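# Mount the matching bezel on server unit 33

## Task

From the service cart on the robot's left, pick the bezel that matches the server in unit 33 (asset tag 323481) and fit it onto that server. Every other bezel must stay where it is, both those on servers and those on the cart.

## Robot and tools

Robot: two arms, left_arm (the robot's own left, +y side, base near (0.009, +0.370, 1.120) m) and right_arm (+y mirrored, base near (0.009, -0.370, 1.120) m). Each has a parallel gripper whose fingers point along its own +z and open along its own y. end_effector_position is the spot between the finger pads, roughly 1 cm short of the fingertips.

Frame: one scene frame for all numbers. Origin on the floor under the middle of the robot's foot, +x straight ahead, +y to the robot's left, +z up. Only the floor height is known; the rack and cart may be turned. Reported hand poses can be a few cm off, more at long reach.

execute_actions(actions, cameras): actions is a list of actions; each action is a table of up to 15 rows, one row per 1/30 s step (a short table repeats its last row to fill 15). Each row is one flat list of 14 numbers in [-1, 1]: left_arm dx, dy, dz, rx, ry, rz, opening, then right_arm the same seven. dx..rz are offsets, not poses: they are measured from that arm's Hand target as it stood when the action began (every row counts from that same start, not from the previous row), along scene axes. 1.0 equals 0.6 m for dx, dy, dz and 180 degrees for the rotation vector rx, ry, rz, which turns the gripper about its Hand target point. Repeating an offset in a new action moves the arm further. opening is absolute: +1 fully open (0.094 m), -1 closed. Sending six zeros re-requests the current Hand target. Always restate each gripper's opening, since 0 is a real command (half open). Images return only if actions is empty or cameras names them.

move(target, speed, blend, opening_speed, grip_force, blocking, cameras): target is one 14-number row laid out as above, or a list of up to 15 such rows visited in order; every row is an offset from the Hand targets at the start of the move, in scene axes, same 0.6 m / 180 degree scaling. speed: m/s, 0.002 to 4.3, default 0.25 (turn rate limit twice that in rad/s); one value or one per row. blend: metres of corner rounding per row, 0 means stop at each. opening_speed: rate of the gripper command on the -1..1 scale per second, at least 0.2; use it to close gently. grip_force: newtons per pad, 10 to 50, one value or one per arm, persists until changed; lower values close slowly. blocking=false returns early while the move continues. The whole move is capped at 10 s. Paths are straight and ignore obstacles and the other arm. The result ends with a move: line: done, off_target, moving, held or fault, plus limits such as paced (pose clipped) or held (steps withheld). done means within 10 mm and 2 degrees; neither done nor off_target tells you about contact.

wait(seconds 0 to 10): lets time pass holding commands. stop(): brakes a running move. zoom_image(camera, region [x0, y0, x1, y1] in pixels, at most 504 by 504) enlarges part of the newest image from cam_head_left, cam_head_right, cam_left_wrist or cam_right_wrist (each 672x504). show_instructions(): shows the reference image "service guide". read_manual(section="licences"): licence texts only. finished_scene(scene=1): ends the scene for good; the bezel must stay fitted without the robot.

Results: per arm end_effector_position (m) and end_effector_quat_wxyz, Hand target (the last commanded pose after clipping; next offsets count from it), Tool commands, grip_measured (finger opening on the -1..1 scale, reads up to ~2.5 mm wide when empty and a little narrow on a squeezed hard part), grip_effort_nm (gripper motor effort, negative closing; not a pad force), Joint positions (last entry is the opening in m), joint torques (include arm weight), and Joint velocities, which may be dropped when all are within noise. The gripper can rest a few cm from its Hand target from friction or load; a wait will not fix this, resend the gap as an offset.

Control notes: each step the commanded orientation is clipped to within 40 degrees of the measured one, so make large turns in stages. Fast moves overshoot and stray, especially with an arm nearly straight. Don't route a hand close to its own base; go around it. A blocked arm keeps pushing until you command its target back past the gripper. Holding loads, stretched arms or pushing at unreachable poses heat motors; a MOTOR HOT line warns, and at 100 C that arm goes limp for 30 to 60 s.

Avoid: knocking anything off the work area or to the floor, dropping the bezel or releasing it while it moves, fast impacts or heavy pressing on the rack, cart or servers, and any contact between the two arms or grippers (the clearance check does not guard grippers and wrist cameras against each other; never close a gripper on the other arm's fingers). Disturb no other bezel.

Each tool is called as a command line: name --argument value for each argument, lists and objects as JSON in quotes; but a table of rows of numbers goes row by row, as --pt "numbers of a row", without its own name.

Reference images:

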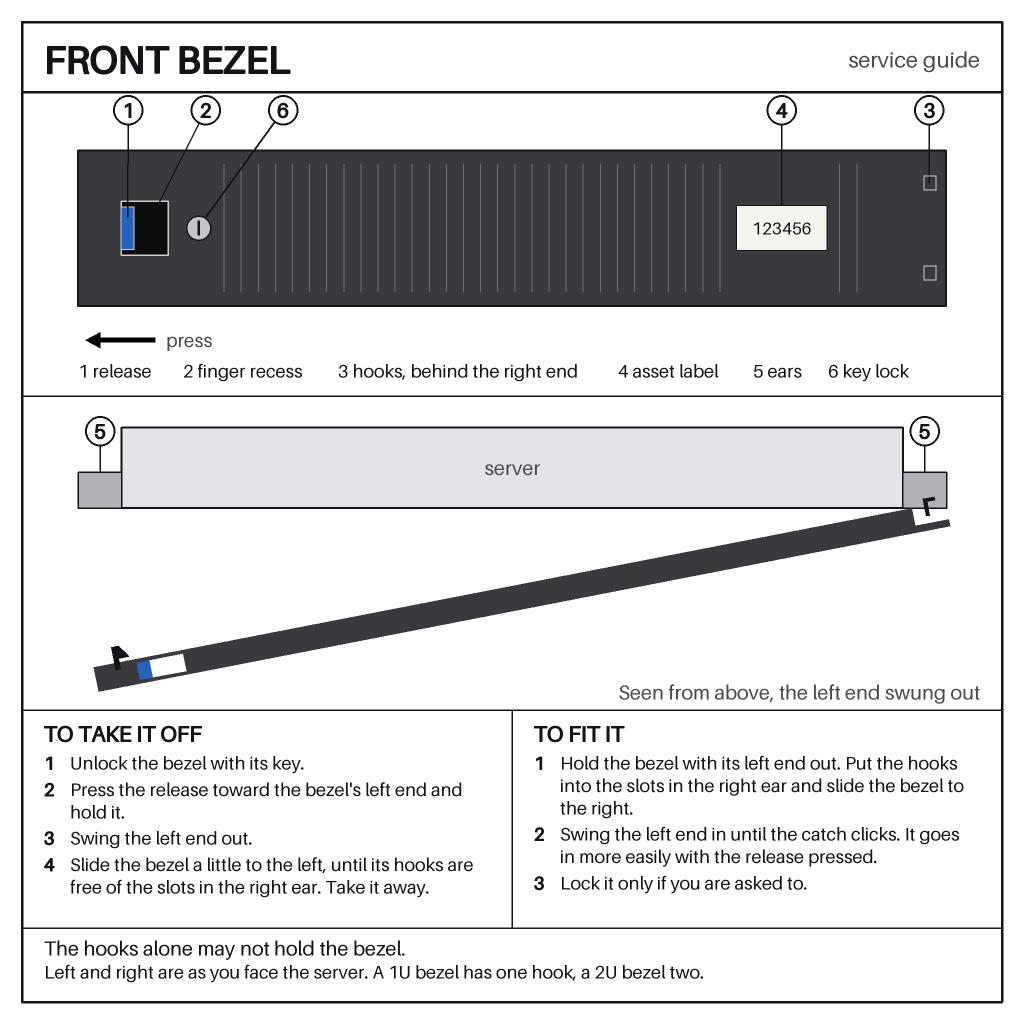

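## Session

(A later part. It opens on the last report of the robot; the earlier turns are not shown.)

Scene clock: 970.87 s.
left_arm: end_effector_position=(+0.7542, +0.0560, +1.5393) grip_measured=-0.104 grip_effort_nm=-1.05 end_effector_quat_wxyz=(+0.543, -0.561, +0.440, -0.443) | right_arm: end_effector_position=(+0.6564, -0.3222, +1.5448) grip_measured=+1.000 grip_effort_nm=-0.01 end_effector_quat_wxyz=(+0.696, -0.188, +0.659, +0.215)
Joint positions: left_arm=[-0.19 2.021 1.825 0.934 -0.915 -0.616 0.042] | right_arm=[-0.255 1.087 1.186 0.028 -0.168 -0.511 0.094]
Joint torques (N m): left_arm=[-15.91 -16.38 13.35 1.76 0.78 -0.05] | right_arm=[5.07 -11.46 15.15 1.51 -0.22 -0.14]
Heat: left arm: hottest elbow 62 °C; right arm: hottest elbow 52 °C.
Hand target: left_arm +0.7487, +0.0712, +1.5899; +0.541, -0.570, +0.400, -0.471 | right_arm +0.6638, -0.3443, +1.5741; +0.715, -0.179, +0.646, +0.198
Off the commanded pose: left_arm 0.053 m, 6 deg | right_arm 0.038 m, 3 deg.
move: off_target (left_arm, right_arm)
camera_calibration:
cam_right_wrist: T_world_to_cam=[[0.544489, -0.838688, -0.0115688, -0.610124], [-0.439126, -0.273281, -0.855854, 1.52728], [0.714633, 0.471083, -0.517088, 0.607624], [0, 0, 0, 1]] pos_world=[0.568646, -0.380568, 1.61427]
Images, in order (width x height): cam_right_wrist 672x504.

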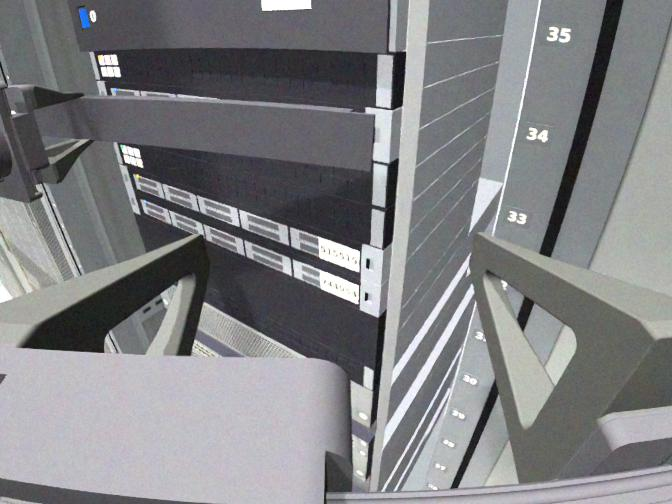

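move --target '[0.042,0.006,0.0,0,0,0,-0.2,0,0,0,0,0,0,1]' --speed 0.1 --cameras '["cam_right_wrist"]'

zoom_image --camera "cam_right_wrist" --region '[290, 80, 410, 200]'

Scene clock: 989.53 s.
left_arm: end_effector_position=(+0.7613, +0.0581, +1.5536) grip_measured=-0.104 grip_effort_nm=-1.05 end_effector_quat_wxyz=(+0.544, -0.557, +0.440, -0.448) | right_arm: end_effector_position=(+0.6564, -0.3222, +1.5448) grip_measured=+1.000 grip_effort_nm=0.00 end_effector_quat_wxyz=(+0.696, -0.188, +0.659, +0.215)
Joint positions: left_arm=[-0.19 2.021 1.864 0.892 -0.902 -0.62 0.042] | right_arm=[-0.255 1.087 1.186 0.028 -0.168 -0.511 0.094]
Joint torques (N m): left_arm=[-13.63 -14.56 16.01 0.77 1.04 -0.33] | right_arm=[4.72 -11.69 15.15 1.55 -0.24 -0.15]
Heat: left arm: hottest elbow 60 °C; right arm: hottest elbow 52 °C.
Hand target: left_arm +0.7739, +0.0748, +1.5898; +0.541, -0.570, +0.400, -0.471 | right_arm +0.6638, -0.3443, +1.5741; +0.715, -0.179, +0.646, +0.198
Off the commanded pose: left_arm 0.042 m, 5 deg | right_arm 0.038 m, 3 deg.
move: off_target (left_arm, right_arm)
camera_calibration:
cam_right_wrist: T_world_to_cam=[[0.544489, -0.838688, -0.0115688, -0.610124], [-0.439126, -0.273281, -0.855854, 1.52728], [0.714633, 0.471083, -0.517088, 0.607624], [0, 0, 0, 1]] pos_world=[0.568646, -0.380568, 1.61427]
Images, in order (width x height): cam_right_wrist 672x504.

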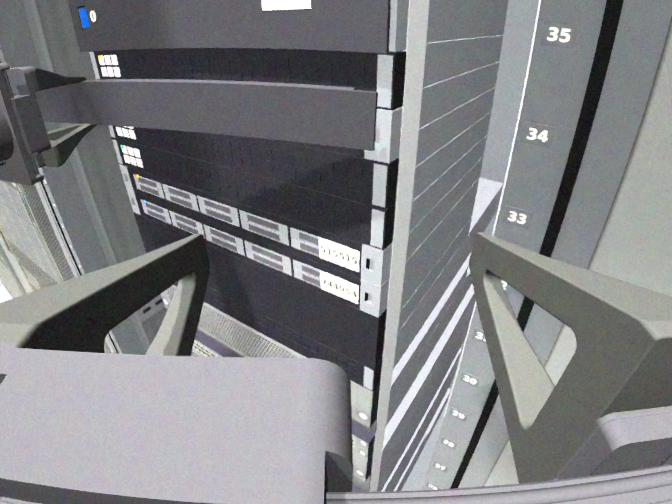

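Scaled by 4.200 from the camera's 672x504 image, which has a finer 960x720 frame.

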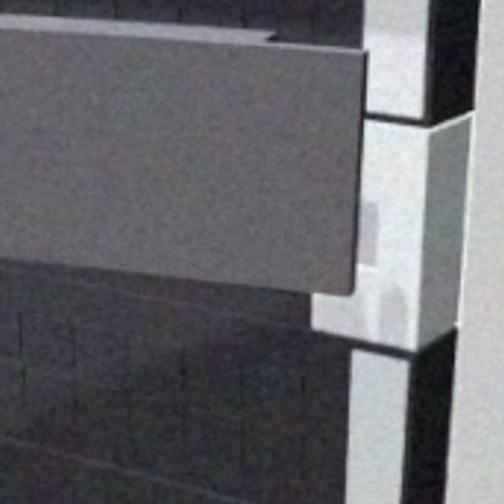

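move --pt "-0.09 0.003 -0.031 0 0 0 -0.2 0 0 0 0 0 0 1" --pt "0.0 0.003 -0.031 0 0 0 -0.2 0 0 0 0 0 0 1" --speed 0.1 --cameras '["cam_right_wrist"]'

zoom_image --camera "cam_right_wrist" --region '[290, 80, 410, 200]'

Scene clock: 1007.30 s.
left_arm: end_effector_position=(+0.7590, +0.0586, +1.5373) grip_measured=-0.104 grip_effort_nm=-1.05 end_effector_quat_wxyz=(+0.543, -0.556, +0.440, -0.450) | right_arm: end_effector_position=(+0.6564, -0.3222, +1.5448) grip_measured=+1.000 grip_effort_nm=0.00 end_effector_quat_wxyz=(+0.696, -0.188, +0.659, +0.215)
Joint positions: left_arm=[-0.179 2.014 1.817 0.919 -0.89 -0.637 0.042] | right_arm=[-0.255 1.087 1.186 0.028 -0.168 -0.511 0.094]
Joint torques (N m): left_arm=[-13.04 -14.51 15.95 0.79 1.01 -0.33] | right_arm=[4.78 -11.69 15.13 1.47 -0.24 -0.16]
Heat: left arm: hottest elbow 60 °C; right arm: hottest elbow 53 °C.
Hand target: left_arm +0.7739, +0.0766, +1.5714; +0.541, -0.570, +0.400, -0.471 | right_arm +0.6638, -0.3443, +1.5741; +0.715, -0.179, +0.646, +0.198
Off the commanded pose: left_arm 0.041 m, 5 deg | right_arm 0.038 m, 3 deg.
move: off_target (left_arm, right_arm)
camera_calibration:
cam_right_wrist: T_world_to_cam=[[0.544489, -0.838688, -0.0115688, -0.610124], [-0.439126, -0.273281, -0.855854, 1.52728], [0.714633, 0.471083, -0.517088, 0.607624], [0, 0, 0, 1]] pos_world=[0.568646, -0.380568, 1.61427]
Images, in order (width x height): cam_right_wrist 672x504.

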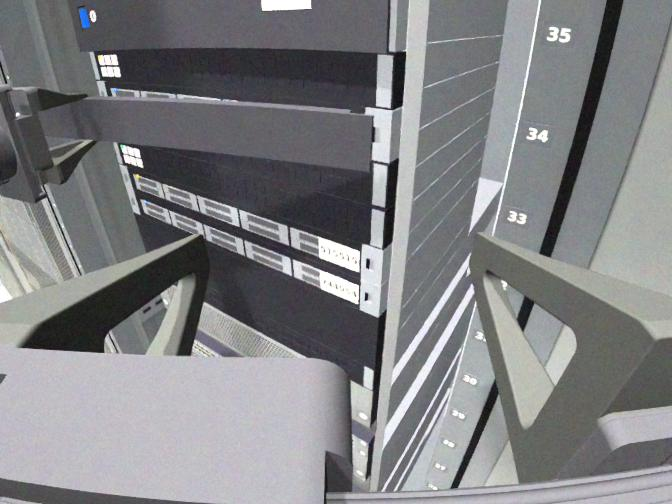

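Scaled by 4.200 from the camera's 672x504 image, which has a finer 960x720 frame.

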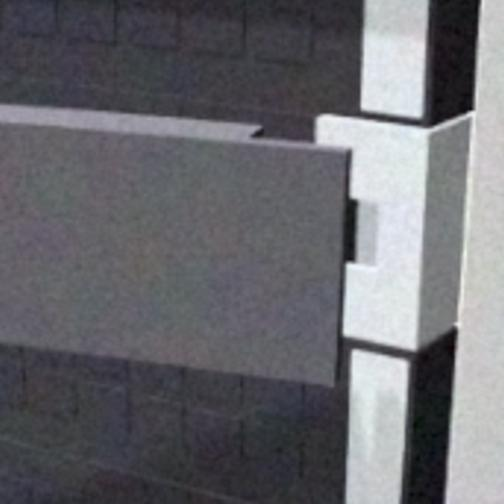

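move --target '[0.04,0.0,0,0,0.0,0,-0.2,0,0,0,0,0,0,1]' --speed 0.1 --cameras '["cam_right_wrist"]'

zoom_image --camera "cam_right_wrist" --region '[290, 80, 410, 200]'

Scene clock: 1050.10 s.
left_arm: end_effector_position=(+0.7823, +0.0575, +1.5383) grip_measured=-0.104 grip_effort_nm=-1.05 end_effector_quat_wxyz=(+0.541, -0.556, +0.439, -0.452) | right_arm: end_effector_position=(+0.6564, -0.3222, +1.5448) grip_measured=+1.000 grip_effort_nm=0.00 end_effector_quat_wxyz=(+0.696, -0.188, +0.659, +0.215)
Joint positions: left_arm=[-0.157 2.052 1.904 0.851 -0.872 -0.665 0.042] | right_arm=[-0.255 1.087 1.186 0.028 -0.168 -0.511 0.094]
Joint torques (N m): left_arm=[-13.33 -15.03 16.27 0.81 0.93 -0.32] | right_arm=[4.95 -11.52 15.1 1.46 -0.23 -0.16]
Heat: left arm: hottest elbow 65 °C; right arm: hottest elbow 53 °C.
Hand target: left_arm +0.7980, +0.0767, +1.5714; +0.541, -0.570, +0.399, -0.471 | right_arm +0.6638, -0.3443, +1.5741; +0.715, -0.179, +0.646, +0.198
Off the commanded pose: left_arm 0.041 m, 5 deg | right_arm 0.038 m, 3 deg.
move: off_target (left_arm, right_arm)
camera_calibration:
cam_right_wrist: T_world_to_cam=[[0.544489, -0.838688, -0.0115688, -0.610124], [-0.439126, -0.273281, -0.855854, 1.52728], [0.714633, 0.471083, -0.517088, 0.607624], [0, 0, 0, 1]] pos_world=[0.568646, -0.380568, 1.61427]
Images, in order (width x height): cam_right_wrist 672x504.

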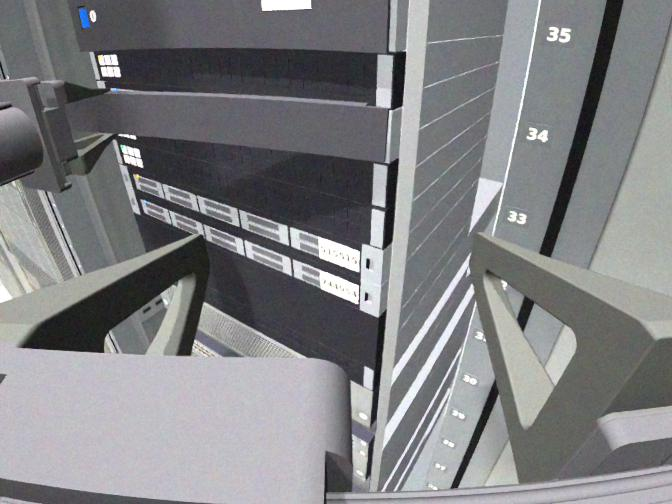

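Scaled by 4.200 from the camera's 672x504 image, which has a finer 960x720 frame.

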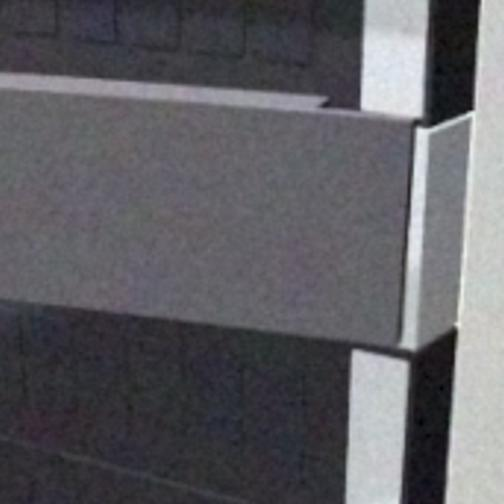

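move --target '[0.012,0.0,-0.003,0,0.0,0,-0.2,0,0,0,0,0,0,1]' --speed 0.1 --cameras '["cam_right_wrist"]'

zoom_image --camera "cam_right_wrist" --region '[340, 80, 430, 180]'

Scene clock: 1068.63 s.
left_arm: end_effector_position=(+0.7859, +0.0529, +1.5384) grip_measured=-0.104 grip_effort_nm=-1.05 end_effector_quat_wxyz=(+0.540, -0.554, +0.441, -0.454) | right_arm: end_effector_position=(+0.6564, -0.3222, +1.5448) grip_measured=+1.000 grip_effort_nm=-0.01 end_effector_quat_wxyz=(+0.696, -0.188, +0.659, +0.215)
Joint positions: left_arm=[-0.156 2.064 1.924 0.834 -0.865 -0.671 0.042] | right_arm=[-0.255 1.087 1.186 0.028 -0.168 -0.511 0.094]
Joint torques (N m): left_arm=[-12.63 -15.09 16.46 0.95 0.92 -0.33] | right_arm=[4.95 -11.52 15.15 1.5 -0.25 -0.16]
Heat: left arm: hottest elbow 65 °C; right arm: hottest elbow 53 °C.
Hand target: left_arm +0.8053, +0.0767, +1.5693; +0.541, -0.570, +0.400, -0.471 | right_arm +0.6638, -0.3443, +1.5741; +0.715, -0.179, +0.646, +0.198
Off the commanded pose: left_arm 0.044 m, 5 deg | right_arm 0.038 m, 3 deg.
move: off_target (left_arm, right_arm)
camera_calibration:
cam_right_wrist: T_world_to_cam=[[0.544489, -0.838688, -0.0115688, -0.610124], [-0.439126, -0.273281, -0.855854, 1.52728], [0.714633, 0.471083, -0.517088, 0.607624], [0, 0, 0, 1]] pos_world=[0.568646, -0.380568, 1.61427]
Images, in order (width x height): cam_right_wrist 672x504.

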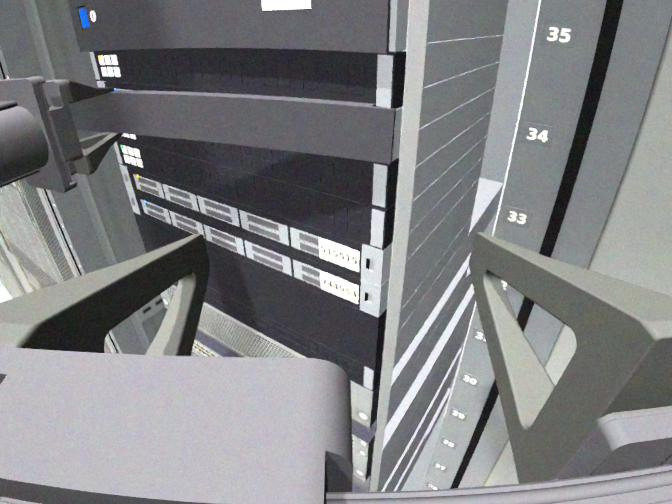

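Scaled by 5.040 from the camera's 672x504 image, which has a finer 960x720 frame.

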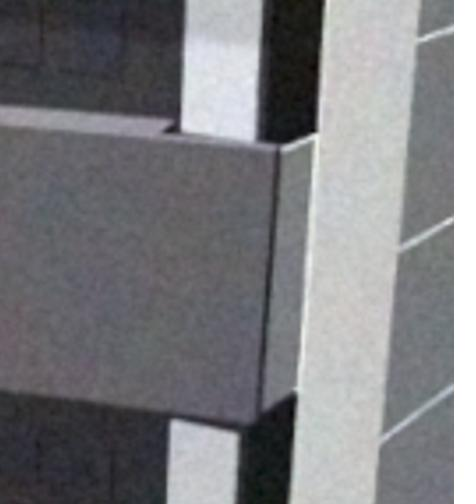

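move --target '[0,0,0,0,0.0,0,-0.2,0.127,-0.126,-0.048,0.0412,-0.0458,0.1219,1]' --speed 0.15 --cameras '["cam_right_wrist"]'

Scene clock: 1119.97 s.
left_arm: end_effector_position=(+0.7860, +0.0529, +1.5385) grip_measured=-0.104 grip_effort_nm=-1.05 end_effector_quat_wxyz=(+0.540, -0.554, +0.441, -0.454) | right_arm: end_effector_position=(+0.7186, -0.4072, +1.5356) grip_measured=+1.000 grip_effort_nm=0.00 end_effector_quat_wxyz=(+0.706, -0.273, +0.537, +0.372)
Joint positions: left_arm=[-0.156 2.064 1.925 0.833 -0.865 -0.671 0.042] | right_arm=[-0.638 1.298 1.47 0.03 -0.975 -0.359 0.094]
Joint torques (N m): left_arm=[-12.63 -15.15 16.49 0.9 0.92 -0.32] | right_arm=[5.25 -13.51 16.51 2.55 0.05 0.12]
Heat: left arm: hottest elbow 69 °C; right arm: hottest elbow 54 °C.
Hand target: left_arm +0.8053, +0.0767, +1.5693; +0.541, -0.570, +0.400, -0.471 | right_arm +0.7399, -0.4200, +1.5453; +0.719, -0.266, +0.533, +0.358
Off the commanded pose: left_arm 0.043 m, 5 deg | right_arm 0.027 m, 2 deg.
move: off_target (left_arm, right_arm)
camera_calibration:
cam_right_wrist: T_world_to_cam=[[0.815539, -0.578679, -0.00511207, -0.814332], [-0.189752, -0.259054, -0.94704, 1.49008], [0.546708, 0.773319, -0.321074, 0.541172], [0, 0, 0, 1]] pos_world=[0.651002, -0.503726, 1.58076]
Images, in order (width x height): cam_right_wrist 672x504.

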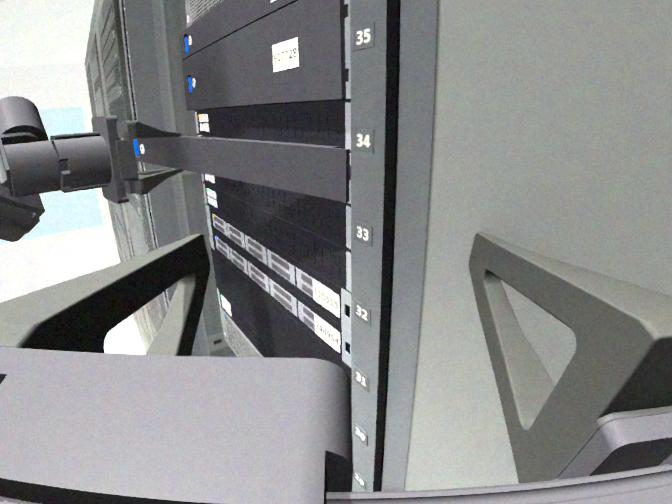

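zoom_image --camera "cam_right_wrist" --region '[310, 120, 390, 220]'

Scaled by 5.040 from the camera's 672x504 image, which has a finer 960x720 frame.

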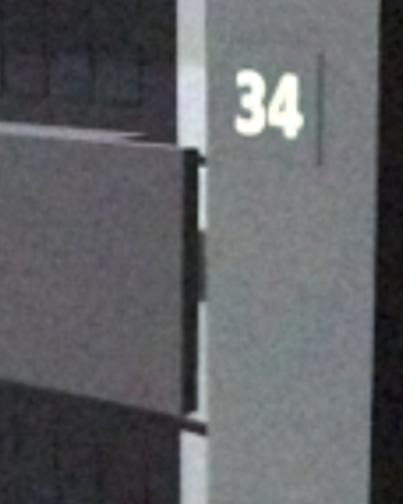

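zoom_image --camera "cam_right_wrist" --region '[330, 280, 370, 360]'

zoom_image --camera "cam_right_wrist" --region '[336, 140, 360, 210]'

Scaled by 6.300 from the camera's 672x504 image, which has a finer 960x720 frame.

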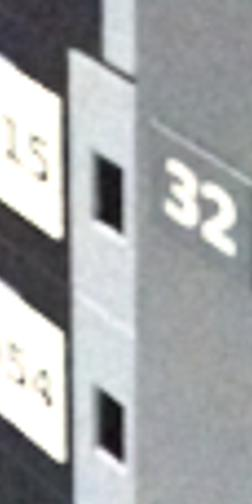

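Scaled by 7.200 from the camera's 672x504 image, which has a finer 960x720 frame.

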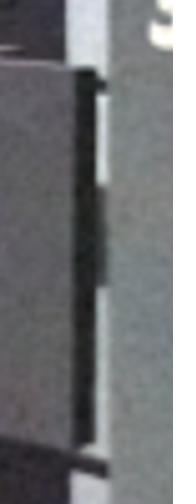

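move --target '[-0.08,0.0,0,0,0.0,0,-0.2,0,0,0,0,0,0,1]' --speed 0.1 --cameras '["cam_right_wrist"]'

zoom_image --camera "cam_right_wrist" --region '[290, 100, 390, 220]'

Scene clock: 1178.37 s.
left_arm: end_effector_position=(+0.7698, +0.0690, +1.5284) grip_measured=-0.104 grip_effort_nm=-1.05 end_effector_quat_wxyz=(+0.544, -0.568, +0.428, -0.445) | right_arm: end_effector_position=(+0.7186, -0.4072, +1.5356) grip_measured=+1.000 grip_effort_nm=-0.01 end_effector_quat_wxyz=(+0.706, -0.273, +0.537, +0.372)
Joint positions: left_arm=[-0.157 2.026 1.833 0.932 -0.895 -0.65 0.042] | right_arm=[-0.638 1.298 1.47 0.03 -0.975 -0.358 0.094]
Joint torques (N m): left_arm=[-16.32 -16.73 10.84 1.76 0.78 -0.05] | right_arm=[5.19 -13.74 16.51 2.67 0.07 0.18]
Heat: left arm: hottest elbow 70 °C; right arm: hottest elbow 55 °C.
Hand target: left_arm +0.7572, +0.0767, +1.5695; +0.541, -0.570, +0.400, -0.471 | right_arm +0.7399, -0.4200, +1.5453; +0.719, -0.266, +0.533, +0.358
Off the commanded pose: left_arm 0.043 m, 4 deg | right_arm 0.027 m, 2 deg.
move: off_target (left_arm, right_arm)
camera_calibration:
cam_right_wrist: T_world_to_cam=[[0.815663, -0.578498, -0.00580887, -0.81322], [-0.190249, -0.258736, -0.947028, 1.49054], [0.546351, 0.773561, -0.3211, 0.541567], [0, 0, 0, 1]] pos_world=[0.651002, -0.503726, 1.58076]
Images, in order (width x height): cam_right_wrist 672x504.

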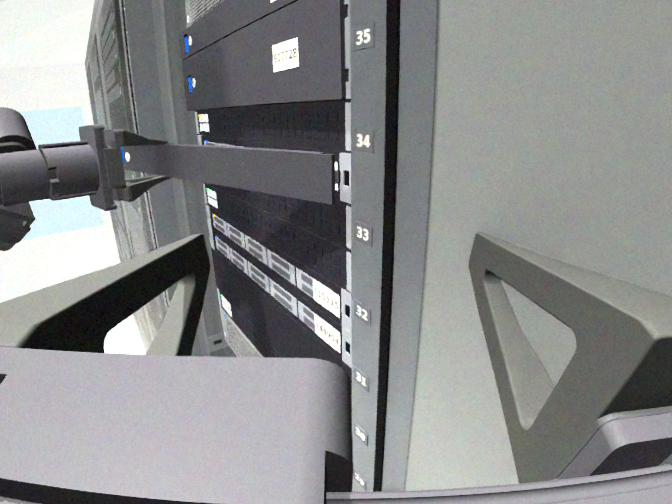

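Scaled by 4.200 from the camera's 672x504 image, which has a finer 960x720 frame.

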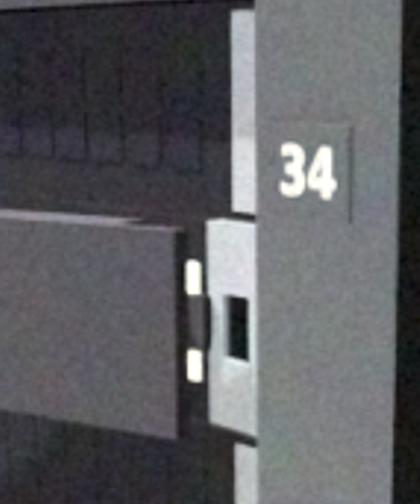

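move --pt "-0.08 0.004 -0.006 0 0.0 0 -0.2 0 0 0 0 0 0 1" --pt "0.051 0.004 -0.006 0 0.0 0 -0.2 0 0 0 0 0 0 1" --speed 0.1 --cameras '["cam_right_wrist"]'

zoom_image --camera "cam_right_wrist" --region '[290, 100, 390, 220]'

Scene clock: 1239.00 s.
left_arm: end_effector_position=(+0.7740, +0.0619, +1.5283) grip_measured=-0.104 grip_effort_nm=-1.05 end_effector_quat_wxyz=(+0.543, -0.557, +0.441, -0.448) | right_arm: end_effector_position=(+0.7186, -0.4072, +1.5356) grip_measured=+1.000 grip_effort_nm=0.00 end_effector_quat_wxyz=(+0.706, -0.273, +0.537, +0.372)
Joint positions: left_arm=[-0.155 2.031 1.845 0.888 -0.876 -0.659 0.042] | right_arm=[-0.638 1.298 1.47 0.03 -0.975 -0.358 0.094]
Joint torques (N m): left_arm=[-13.63 -14.92 16.17 0.87 0.99 -0.33] | right_arm=[5.13 -13.57 16.53 2.63 0.07 0.17]
Heat: left arm: hottest elbow 58 °C; right arm: hottest elbow 57 °C.
Hand target: left_arm +0.7878, +0.0793, +1.5659; +0.541, -0.570, +0.400, -0.471 | right_arm +0.7399, -0.4200, +1.5453; +0.719, -0.266, +0.533, +0.358
Off the commanded pose: left_arm 0.044 m, 6 deg | right_arm 0.027 m, 2 deg.
move: off_target (left_arm, right_arm)
camera_calibration:
cam_right_wrist: T_world_to_cam=[[0.815663, -0.578498, -0.00580887, -0.81322], [-0.190249, -0.258736, -0.947028, 1.49054], [0.546351, 0.773561, -0.3211, 0.541567], [0, 0, 0, 1]] pos_world=[0.651002, -0.503726, 1.58076]
Images, in order (width x height): cam_right_wrist 672x504.

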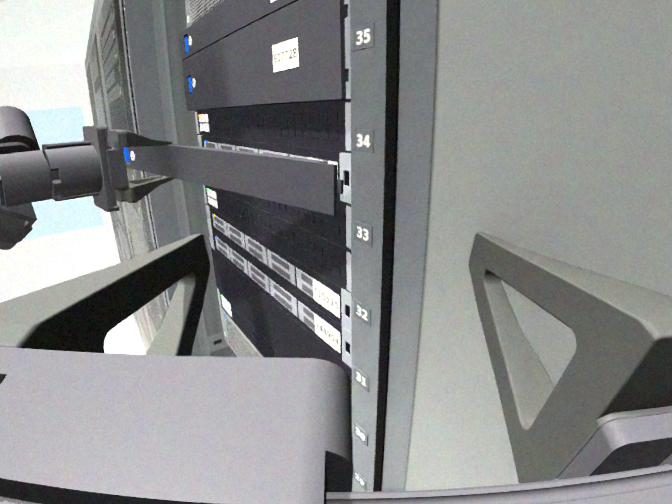

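Scaled by 4.200 from the camera's 672x504 image, which has a finer 960x720 frame.

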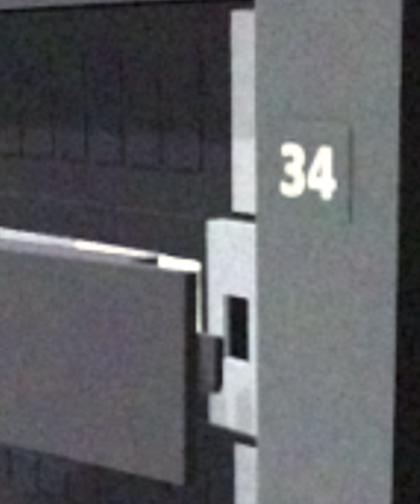

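move --pt "-0.10 0 -0.003 -0.011 -0.010 0 -0.2 0 0 0 0 0 0 1" --pt "0.0 0 -0.003 -0.011 -0.010 0 -0.2 0 0 0 0 0 0 1" --speed 0.1 --cameras '["cam_right_wrist"]'

zoom_image --camera "cam_right_wrist" --region '[290, 100, 390, 220]'

Scene clock: 1268.43 s.
left_arm: end_effector_position=(+0.7738, +0.0615, +1.5282) grip_measured=-0.104 grip_effort_nm=-1.05 end_effector_quat_wxyz=(+0.539, -0.560, +0.424, -0.465) | right_arm: end_effector_position=(+0.7186, -0.4072, +1.5356) grip_measured=+1.000 grip_effort_nm=0.00 end_effector_quat_wxyz=(+0.706, -0.273, +0.537, +0.372)
Joint positions: left_arm=[-0.152 2.035 1.84 0.917 -0.856 -0.689 0.042] | right_arm=[-0.638 1.298 1.47 0.03 -0.975 -0.358 0.094]
Joint torques (N m): left_arm=[-13.51 -14.74 16.06 0.85 1 -0.32] | right_arm=[5.19 -13.51 16.51 2.62 0.08 0.17]
Heat: left arm: hottest elbow 62 °C; right arm: hottest elbow 57 °C.
Hand target: left_arm +0.7878, +0.0792, +1.5641; +0.538, -0.572, +0.383, -0.487 | right_arm +0.7399, -0.4200, +1.5453; +0.719, -0.266, +0.533, +0.358
Off the commanded pose: left_arm 0.042 m, 6 deg | right_arm 0.027 m, 2 deg.
move: off_target (left_arm, right_arm)
camera_calibration:
cam_right_wrist: T_world_to_cam=[[0.815663, -0.578498, -0.00580887, -0.81322], [-0.190249, -0.258736, -0.947028, 1.49054], [0.546351, 0.773561, -0.3211, 0.541567], [0, 0, 0, 1]] pos_world=[0.651002, -0.503726, 1.58076]
Images, in order (width x height): cam_right_wrist 672x504.

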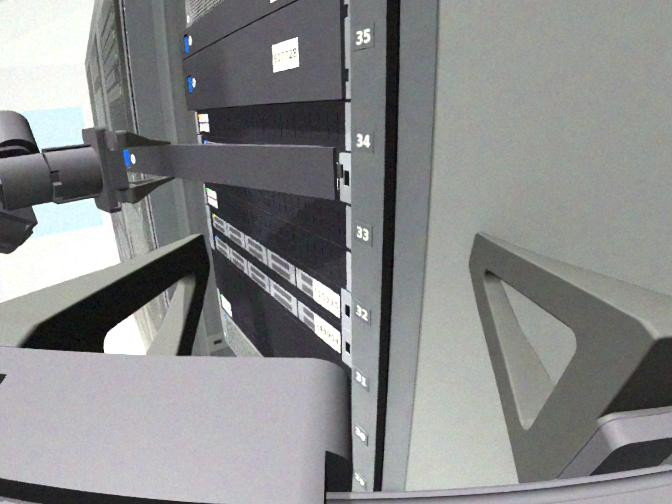

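Scaled by 4.200 from the camera's 672x504 image, which has a finer 960x720 frame.

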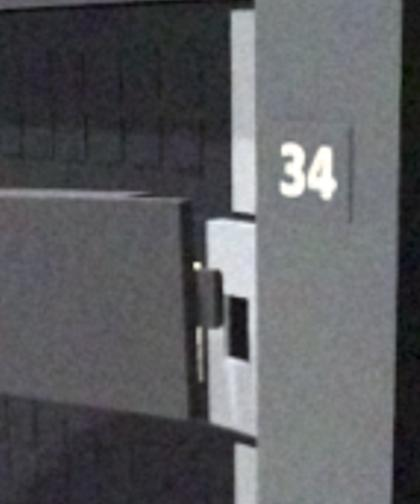

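move --pt "-0.10 -0.0025 -0.015 0 0 0 -0.2 0 0 0 0 0 0 1" --pt "0.0 -0.0025 -0.015 0 0 0 -0.2 0 0 0 0 0 0 1" --speed 0.1 --cameras '["cam_right_wrist"]'

zoom_image --camera "cam_right_wrist" --region '[290, 100, 390, 220]'

Scene clock: 1299.33 s.
left_arm: end_effector_position=(+0.7734, +0.0601, +1.5192) grip_measured=-0.104 grip_effort_nm=-1.05 end_effector_quat_wxyz=(+0.539, -0.560, +0.424, -0.465) | right_arm: end_effector_position=(+0.7186, -0.4072, +1.5356) grip_measured=+1.000 grip_effort_nm=-0.01 end_effector_quat_wxyz=(+0.706, -0.273, +0.537, +0.372)
Joint positions: left_arm=[-0.147 2.039 1.824 0.931 -0.852 -0.696 0.042] | right_arm=[-0.638 1.298 1.47 0.03 -0.975 -0.358 0.094]
Joint torques (N m): left_arm=[-13.57 -14.92 16.02 0.85 0.99 -0.33] | right_arm=[5.13 -13.57 16.51 2.63 0.08 0.16]
Heat: left arm: hottest elbow 65 °C; right arm: hottest elbow 58 °C.
Hand target: left_arm +0.7877, +0.0774, +1.5549; +0.538, -0.572, +0.383, -0.487 | right_arm +0.7399, -0.4200, +1.5453; +0.719, -0.266, +0.533, +0.358
Off the commanded pose: left_arm 0.043 m, 6 deg | right_arm 0.027 m, 2 deg.
move: off_target (left_arm, right_arm)
camera_calibration:
cam_right_wrist: T_world_to_cam=[[0.815663, -0.578498, -0.00580887, -0.81322], [-0.190249, -0.258736, -0.947028, 1.49054], [0.546351, 0.773561, -0.3211, 0.541567], [0, 0, 0, 1]] pos_world=[0.651002, -0.503726, 1.58076]
Images, in order (width x height): cam_right_wrist 672x504.

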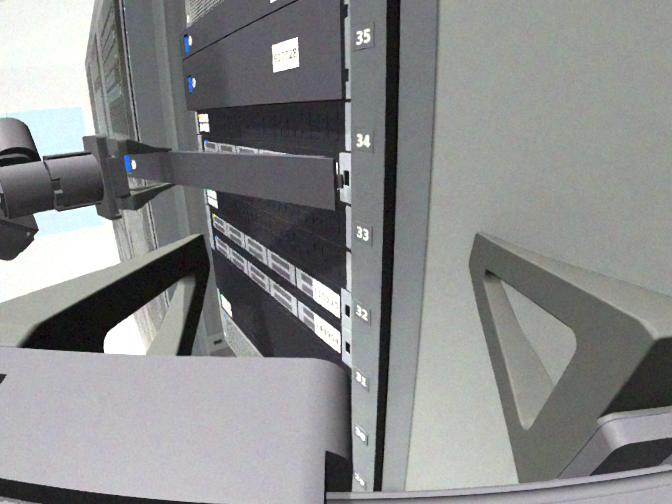

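Scaled by 4.200 from the camera's 672x504 image, which has a finer 960x720 frame.

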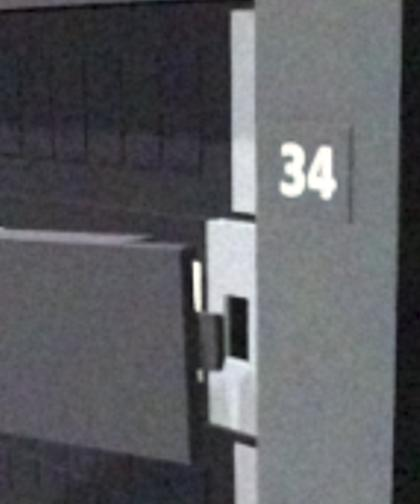

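move --target '[0.025,0,0,0,0,0,-0.2,0,0,0,0,0,0,1]' --speed 0.1 --cameras '["cam_right_wrist"]'

zoom_image --camera "cam_right_wrist" --region '[290, 100, 390, 220]'

Scene clock: 1311.97 s.
left_arm: end_effector_position=(+0.7847, +0.0564, +1.5235) grip_measured=-0.104 grip_effort_nm=-1.05 end_effector_quat_wxyz=(+0.537, -0.558, +0.423, -0.470) | right_arm: end_effector_position=(+0.7186, -0.4072, +1.5356) grip_measured=+1.000 grip_effort_nm=0.00 end_effector_quat_wxyz=(+0.706, -0.273, +0.537, +0.372)
Joint positions: left_arm=[-0.141 2.061 1.877 0.89 -0.839 -0.712 0.042] | right_arm=[-0.638 1.298 1.47 0.03 -0.975 -0.358 0.094]
Joint torques (N m): left_arm=[-12.92 -15.21 16.31 0.95 0.92 -0.31] | right_arm=[4.95 -13.68 16.55 2.66 0.06 0.17]
Heat: left arm: hottest elbow 67 °C; right arm: hottest elbow 58 °C.
Hand target: left_arm +0.8028, +0.0776, +1.5551; +0.538, -0.572, +0.383, -0.487 | right_arm +0.7399, -0.4200, +1.5453; +0.719, -0.266, +0.533, +0.358
Off the commanded pose: left_arm 0.042 m, 5 deg | right_arm 0.027 m, 2 deg.
move: off_target (left_arm, right_arm)
camera_calibration:
cam_right_wrist: T_world_to_cam=[[0.815663, -0.578498, -0.00580887, -0.81322], [-0.190249, -0.258736, -0.947028, 1.49054], [0.546351, 0.773561, -0.3211, 0.541567], [0, 0, 0, 1]] pos_world=[0.651002, -0.503726, 1.58076]
Images, in order (width x height): cam_right_wrist 672x504.

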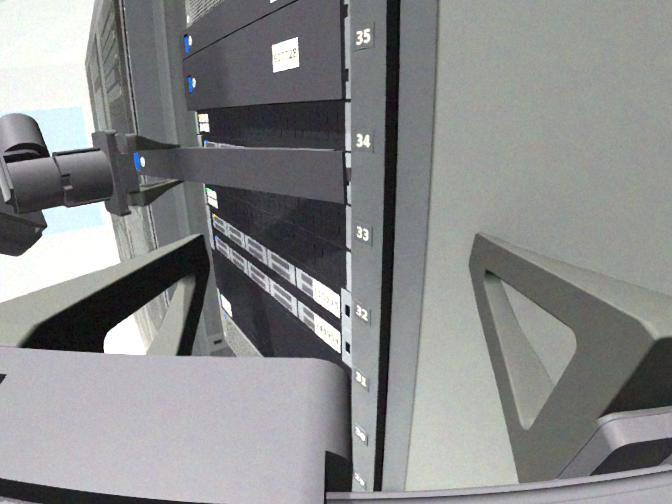

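Scaled by 4.200 from the camera's 672x504 image, which has a finer 960x720 frame.

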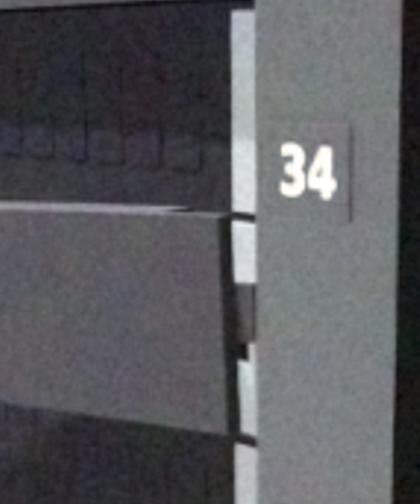

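move --pt "-0.12 0.003 0.001 0 0 0 -0.2 0 0 0 0 0 0 1" --pt "-0.012 0.003 0.001 0 0 0 -0.2 0 0 0 0 0 0 1" --speed 0.1 --cameras '["cam_right_wrist"]'

zoom_image --camera "cam_right_wrist" --region '[320, 120, 370, 210]'

Scene clock: 1349.87 s.
left_arm: end_effector_position=(+0.7812, +0.0624, +1.5208) grip_measured=-0.104 grip_effort_nm=-1.05 end_effector_quat_wxyz=(+0.538, -0.560, +0.422, -0.467) | right_arm: end_effector_position=(+0.7186, -0.4072, +1.5356) grip_measured=+1.000 grip_effort_nm=0.00 end_effector_quat_wxyz=(+0.706, -0.273, +0.537, +0.372)
Joint positions: left_arm=[-0.139 2.046 1.848 0.909 -0.844 -0.708 0.042] | right_arm=[-0.638 1.298 1.47 0.03 -0.975 -0.358 0.094]
Joint torques (N m): left_arm=[-13.39 -15.09 16.1 0.83 0.93 -0.27] | right_arm=[4.95 -13.63 16.53 2.65 0.07 0.16]
Heat: left arm: hottest elbow 63 °C; right arm: hottest elbow 58 °C.
Hand target: left_arm +0.7956, +0.0794, +1.5557; +0.538, -0.572, +0.383, -0.487 | right_arm +0.7399, -0.4200, +1.5453; +0.719, -0.266, +0.533, +0.358
Off the commanded pose: left_arm 0.041 m, 5 deg | right_arm 0.027 m, 2 deg.
move: off_target (left_arm, right_arm)
camera_calibration:
cam_right_wrist: T_world_to_cam=[[0.815663, -0.578498, -0.00580887, -0.81322], [-0.190249, -0.258736, -0.947028, 1.49054], [0.546351, 0.773561, -0.3211, 0.541567], [0, 0, 0, 1]] pos_world=[0.651002, -0.503726, 1.58076]
Images, in order (width x height): cam_right_wrist 672x504.

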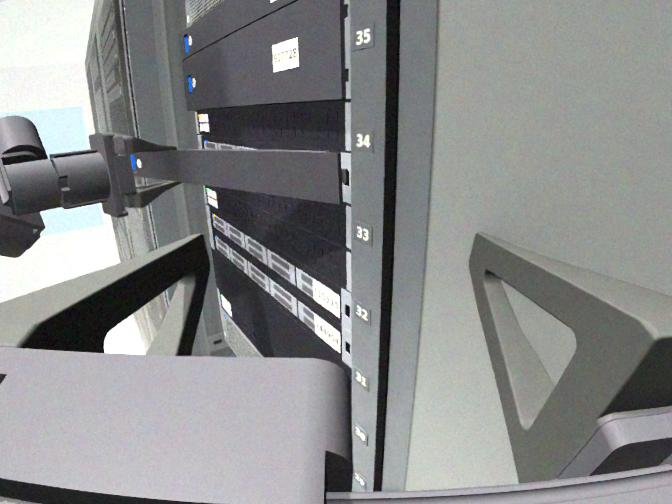

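Scaled by 5.600 from the camera's 672x504 image, which has a finer 960x720 frame.

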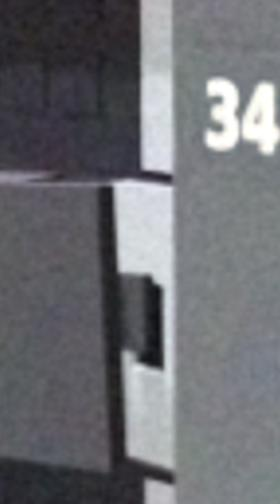

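move --pt "-0.12 0.0035 -0.005 0 0 0 -0.2 0 0 0 0 0 0 1" --pt "0.008 0.0035 -0.005 0 0 0 -0.2 0 0 0 0 0 0 1" --speed 0.1 --cameras '["cam_right_wrist"]'

zoom_image --camera "cam_right_wrist" --region '[320, 120, 370, 210]'

Scene clock: 1381.47 s.
left_arm: end_effector_position=(+0.7857, +0.0632, +1.5183) grip_measured=-0.104 grip_effort_nm=-1.05 end_effector_quat_wxyz=(+0.538, -0.560, +0.422, -0.469) | right_arm: end_effector_position=(+0.7186, -0.4072, +1.5356) grip_measured=+1.000 grip_effort_nm=0.00 end_effector_quat_wxyz=(+0.706, -0.273, +0.537, +0.372)
Joint positions: left_arm=[-0.131 2.05 1.856 0.899 -0.836 -0.718 0.042] | right_arm=[-0.638 1.298 1.47 0.03 -0.975 -0.358 0.094]
Joint torques (N m): left_arm=[-13.39 -15.33 16.06 0.85 0.83 -0.29] | right_arm=[5.13 -13.57 16.58 2.65 0.07 0.15]
Heat: left arm: hottest elbow 63 °C; right arm: hottest elbow 59 °C.
Hand target: left_arm +0.8004, +0.0815, +1.5526; +0.538, -0.572, +0.383, -0.487 | right_arm +0.7399, -0.4200, +1.5453; +0.719, -0.266, +0.533, +0.358
Off the commanded pose: left_arm 0.042 m, 5 deg | right_arm 0.027 m, 2 deg.
move: off_target (left_arm, right_arm)
camera_calibration:
cam_right_wrist: T_world_to_cam=[[0.815663, -0.578498, -0.00580887, -0.81322], [-0.190249, -0.258736, -0.947028, 1.49054], [0.546351, 0.773561, -0.3211, 0.541567], [0, 0, 0, 1]] pos_world=[0.651002, -0.503726, 1.58076]
Images, in order (width x height): cam_right_wrist 672x504.

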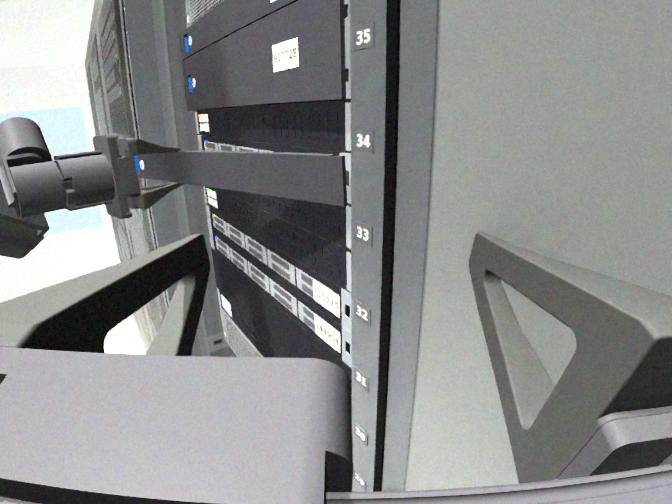

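Scaled by 5.600 from the camera's 672x504 image, which has a finer 960x720 frame.

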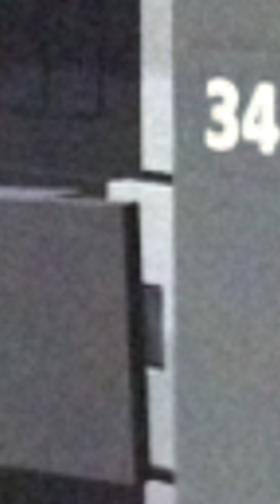

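move --target '[0.012,0,0,0,0,0,-0.2,0,0,0,0,0,0,1]' --speed 0.1 --cameras '["cam_right_wrist"]'

zoom_image --camera "cam_right_wrist" --region '[320, 120, 370, 210]'

Scene clock: 1389.80 s.
left_arm: end_effector_position=(+0.7903, +0.0610, +1.5202) grip_measured=-0.104 grip_effort_nm=-1.05 end_effector_quat_wxyz=(+0.537, -0.559, +0.424, -0.468) | right_arm: end_effector_position=(+0.7186, -0.4072, +1.5356) grip_measured=+1.000 grip_effort_nm=-0.01 end_effector_quat_wxyz=(+0.706, -0.273, +0.537, +0.372)
Joint positions: left_arm=[-0.13 2.061 1.881 0.88 -0.835 -0.72 0.042] | right_arm=[-0.638 1.298 1.47 0.03 -0.975 -0.358 0.094]
Joint torques (N m): left_arm=[-13.04 -15.44 16.17 0.91 0.99 -0.32] | right_arm=[5.25 -13.63 16.51 2.54 0.06 0.16]
Heat: left arm: hottest elbow 64 °C; right arm: hottest elbow 59 °C.
Hand target: left_arm +0.8077, +0.0815, +1.5525; +0.538, -0.572, +0.383, -0.487 | right_arm +0.7399, -0.4200, +1.5453; +0.719, -0.266, +0.533, +0.358
Off the commanded pose: left_arm 0.042 m, 5 deg | right_arm 0.027 m, 2 deg.
move: off_target (left_arm, right_arm)
camera_calibration:
cam_right_wrist: T_world_to_cam=[[0.815663, -0.578498, -0.00580887, -0.81322], [-0.190249, -0.258736, -0.947028, 1.49054], [0.546351, 0.773561, -0.3211, 0.541567], [0, 0, 0, 1]] pos_world=[0.651002, -0.503726, 1.58076]
Images, in order (width x height): cam_right_wrist 672x504.

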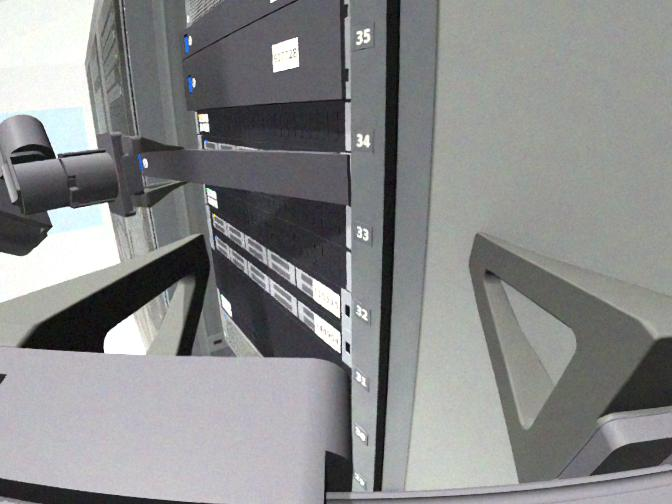

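Scaled by 5.600 from the camera's 672x504 image, which has a finer 960x720 frame.

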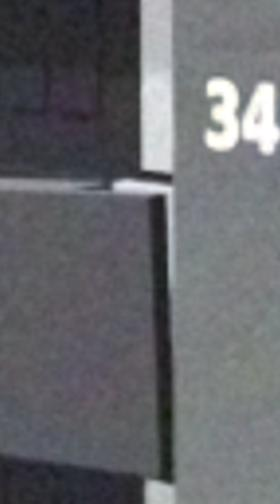

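move --target '[0,-0.015,0,0,0,0,-0.2,0,0,0,0,0,0,1]' --speed 0.1 --cameras '["cam_right_wrist"]'

zoom_image --camera "cam_right_wrist" --region '[320, 120, 370, 210]'

Scene clock: 1407.90 s.
left_arm: end_effector_position=(+0.7934, +0.0591, +1.5199) grip_measured=-0.104 grip_effort_nm=-1.05 end_effector_quat_wxyz=(+0.538, -0.562, +0.421, -0.467) | right_arm: end_effector_position=(+0.7186, -0.4072, +1.5356) grip_measured=+1.000 grip_effort_nm=0.00 end_effector_quat_wxyz=(+0.706, -0.273, +0.537, +0.372)
Joint positions: left_arm=[-0.13 2.076 1.904 0.88 -0.839 -0.718 0.042] | right_arm=[-0.638 1.298 1.47 0.03 -0.975 -0.358 0.094]
Joint torques (N m): left_arm=[-13.74 -15.03 16.59 0.88 0.97 -0.29] | right_arm=[5.07 -13.57 16.46 2.65 0.07 0.18]
Heat: left arm: hottest elbow 67 °C; right arm: hottest elbow 59 °C.
Hand target: left_arm +0.8077, +0.0725, +1.5524; +0.538, -0.572, +0.383, -0.487 | right_arm +0.7399, -0.4200, +1.5453; +0.719, -0.266, +0.533, +0.358
Off the commanded pose: left_arm 0.038 m, 5 deg | right_arm 0.027 m, 2 deg.
move: off_target (left_arm, right_arm)
camera_calibration:
cam_right_wrist: T_world_to_cam=[[0.815663, -0.578498, -0.00580887, -0.81322], [-0.190249, -0.258736, -0.947028, 1.49054], [0.546351, 0.773561, -0.3211, 0.541567], [0, 0, 0, 1]] pos_world=[0.651002, -0.503726, 1.58076]
Images, in order (width x height): cam_right_wrist 672x504.

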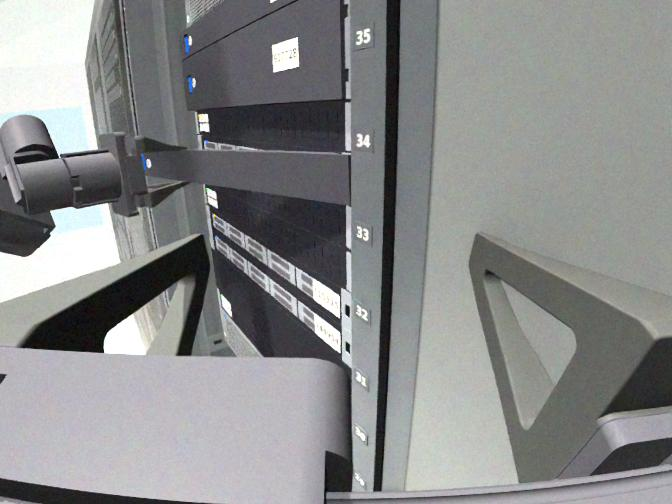

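Scaled by 5.600 from the camera's 672x504 image, which has a finer 960x720 frame.

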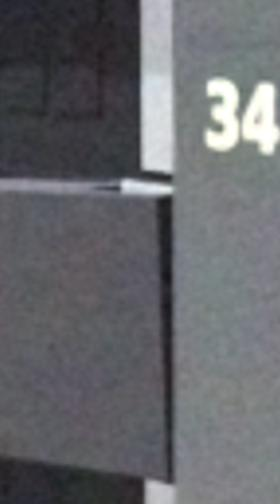

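move --target '[0.046,0.015,0.002,0,0,-0.033,-0.2,0,0,0,0,0,0,1]' --speed 0.08 --cameras '["cam_right_wrist","cam_head_left"]'

zoom_image --camera "cam_right_wrist" --region '[320, 120, 370, 210]'

Scene clock: 1424.07 s.
left_arm: end_effector_position=(+0.8218, +0.0641, +1.5153) grip_measured=-0.104 grip_effort_nm=-1.05 end_effector_quat_wxyz=(+0.511, -0.545, +0.447, -0.492) | right_arm: end_effector_position=(+0.7186, -0.4072, +1.5356) grip_measured=+1.000 grip_effort_nm=0.00 end_effector_quat_wxyz=(+0.706, -0.273, +0.537, +0.372)
Joint positions: left_arm=[-0.086 2.054 1.928 0.694 -0.749 -0.843 0.042] | right_arm=[-0.638 1.298 1.47 0.03 -0.975 -0.358 0.094]
Joint torques (N m): left_arm=[-14.04 -16.21 15.91 0.84 1.07 -0.27] | right_arm=[5.25 -13.68 16.51 2.65 0.07 0.16]
Heat: left arm: hottest elbow 68 °C; right arm: hottest elbow 59 °C.
Hand target: left_arm +0.8352, +0.0815, +1.5539; +0.512, -0.551, +0.412, -0.514 | right_arm +0.7399, -0.4200, +1.5453; +0.719, -0.266, +0.533, +0.358
Off the commanded pose: left_arm 0.044 m, 5 deg | right_arm 0.027 m, 2 deg.
move: off_target (left_arm, right_arm)
camera_calibration:
cam_right_wrist: T_world_to_cam=[[0.815663, -0.578498, -0.00580887, -0.81322], [-0.190249, -0.258736, -0.947028, 1.49054], [0.546351, 0.773561, -0.3211, 0.541567], [0, 0, 0, 1]] pos_world=[0.651002, -0.503726, 1.58076]
Images, in order (width x height): cam_head_left 672x504, cam_right_wrist 672x504.

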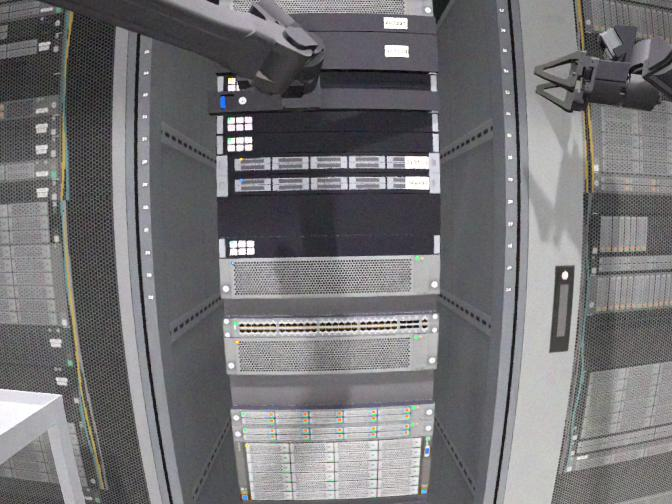

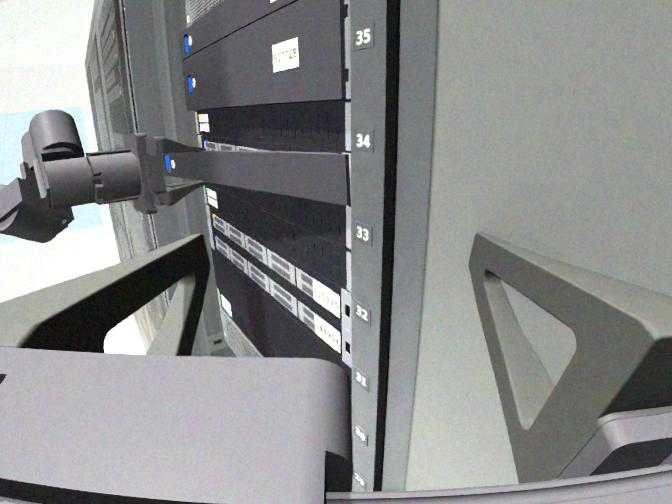

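Scaled by 5.600 from the camera's 672x504 image, which has a finer 960x720 frame.

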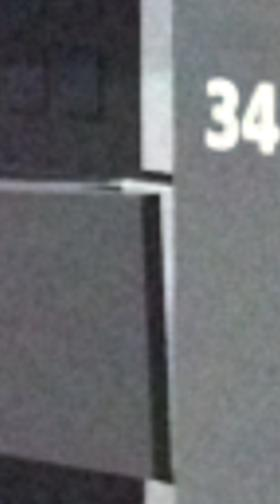

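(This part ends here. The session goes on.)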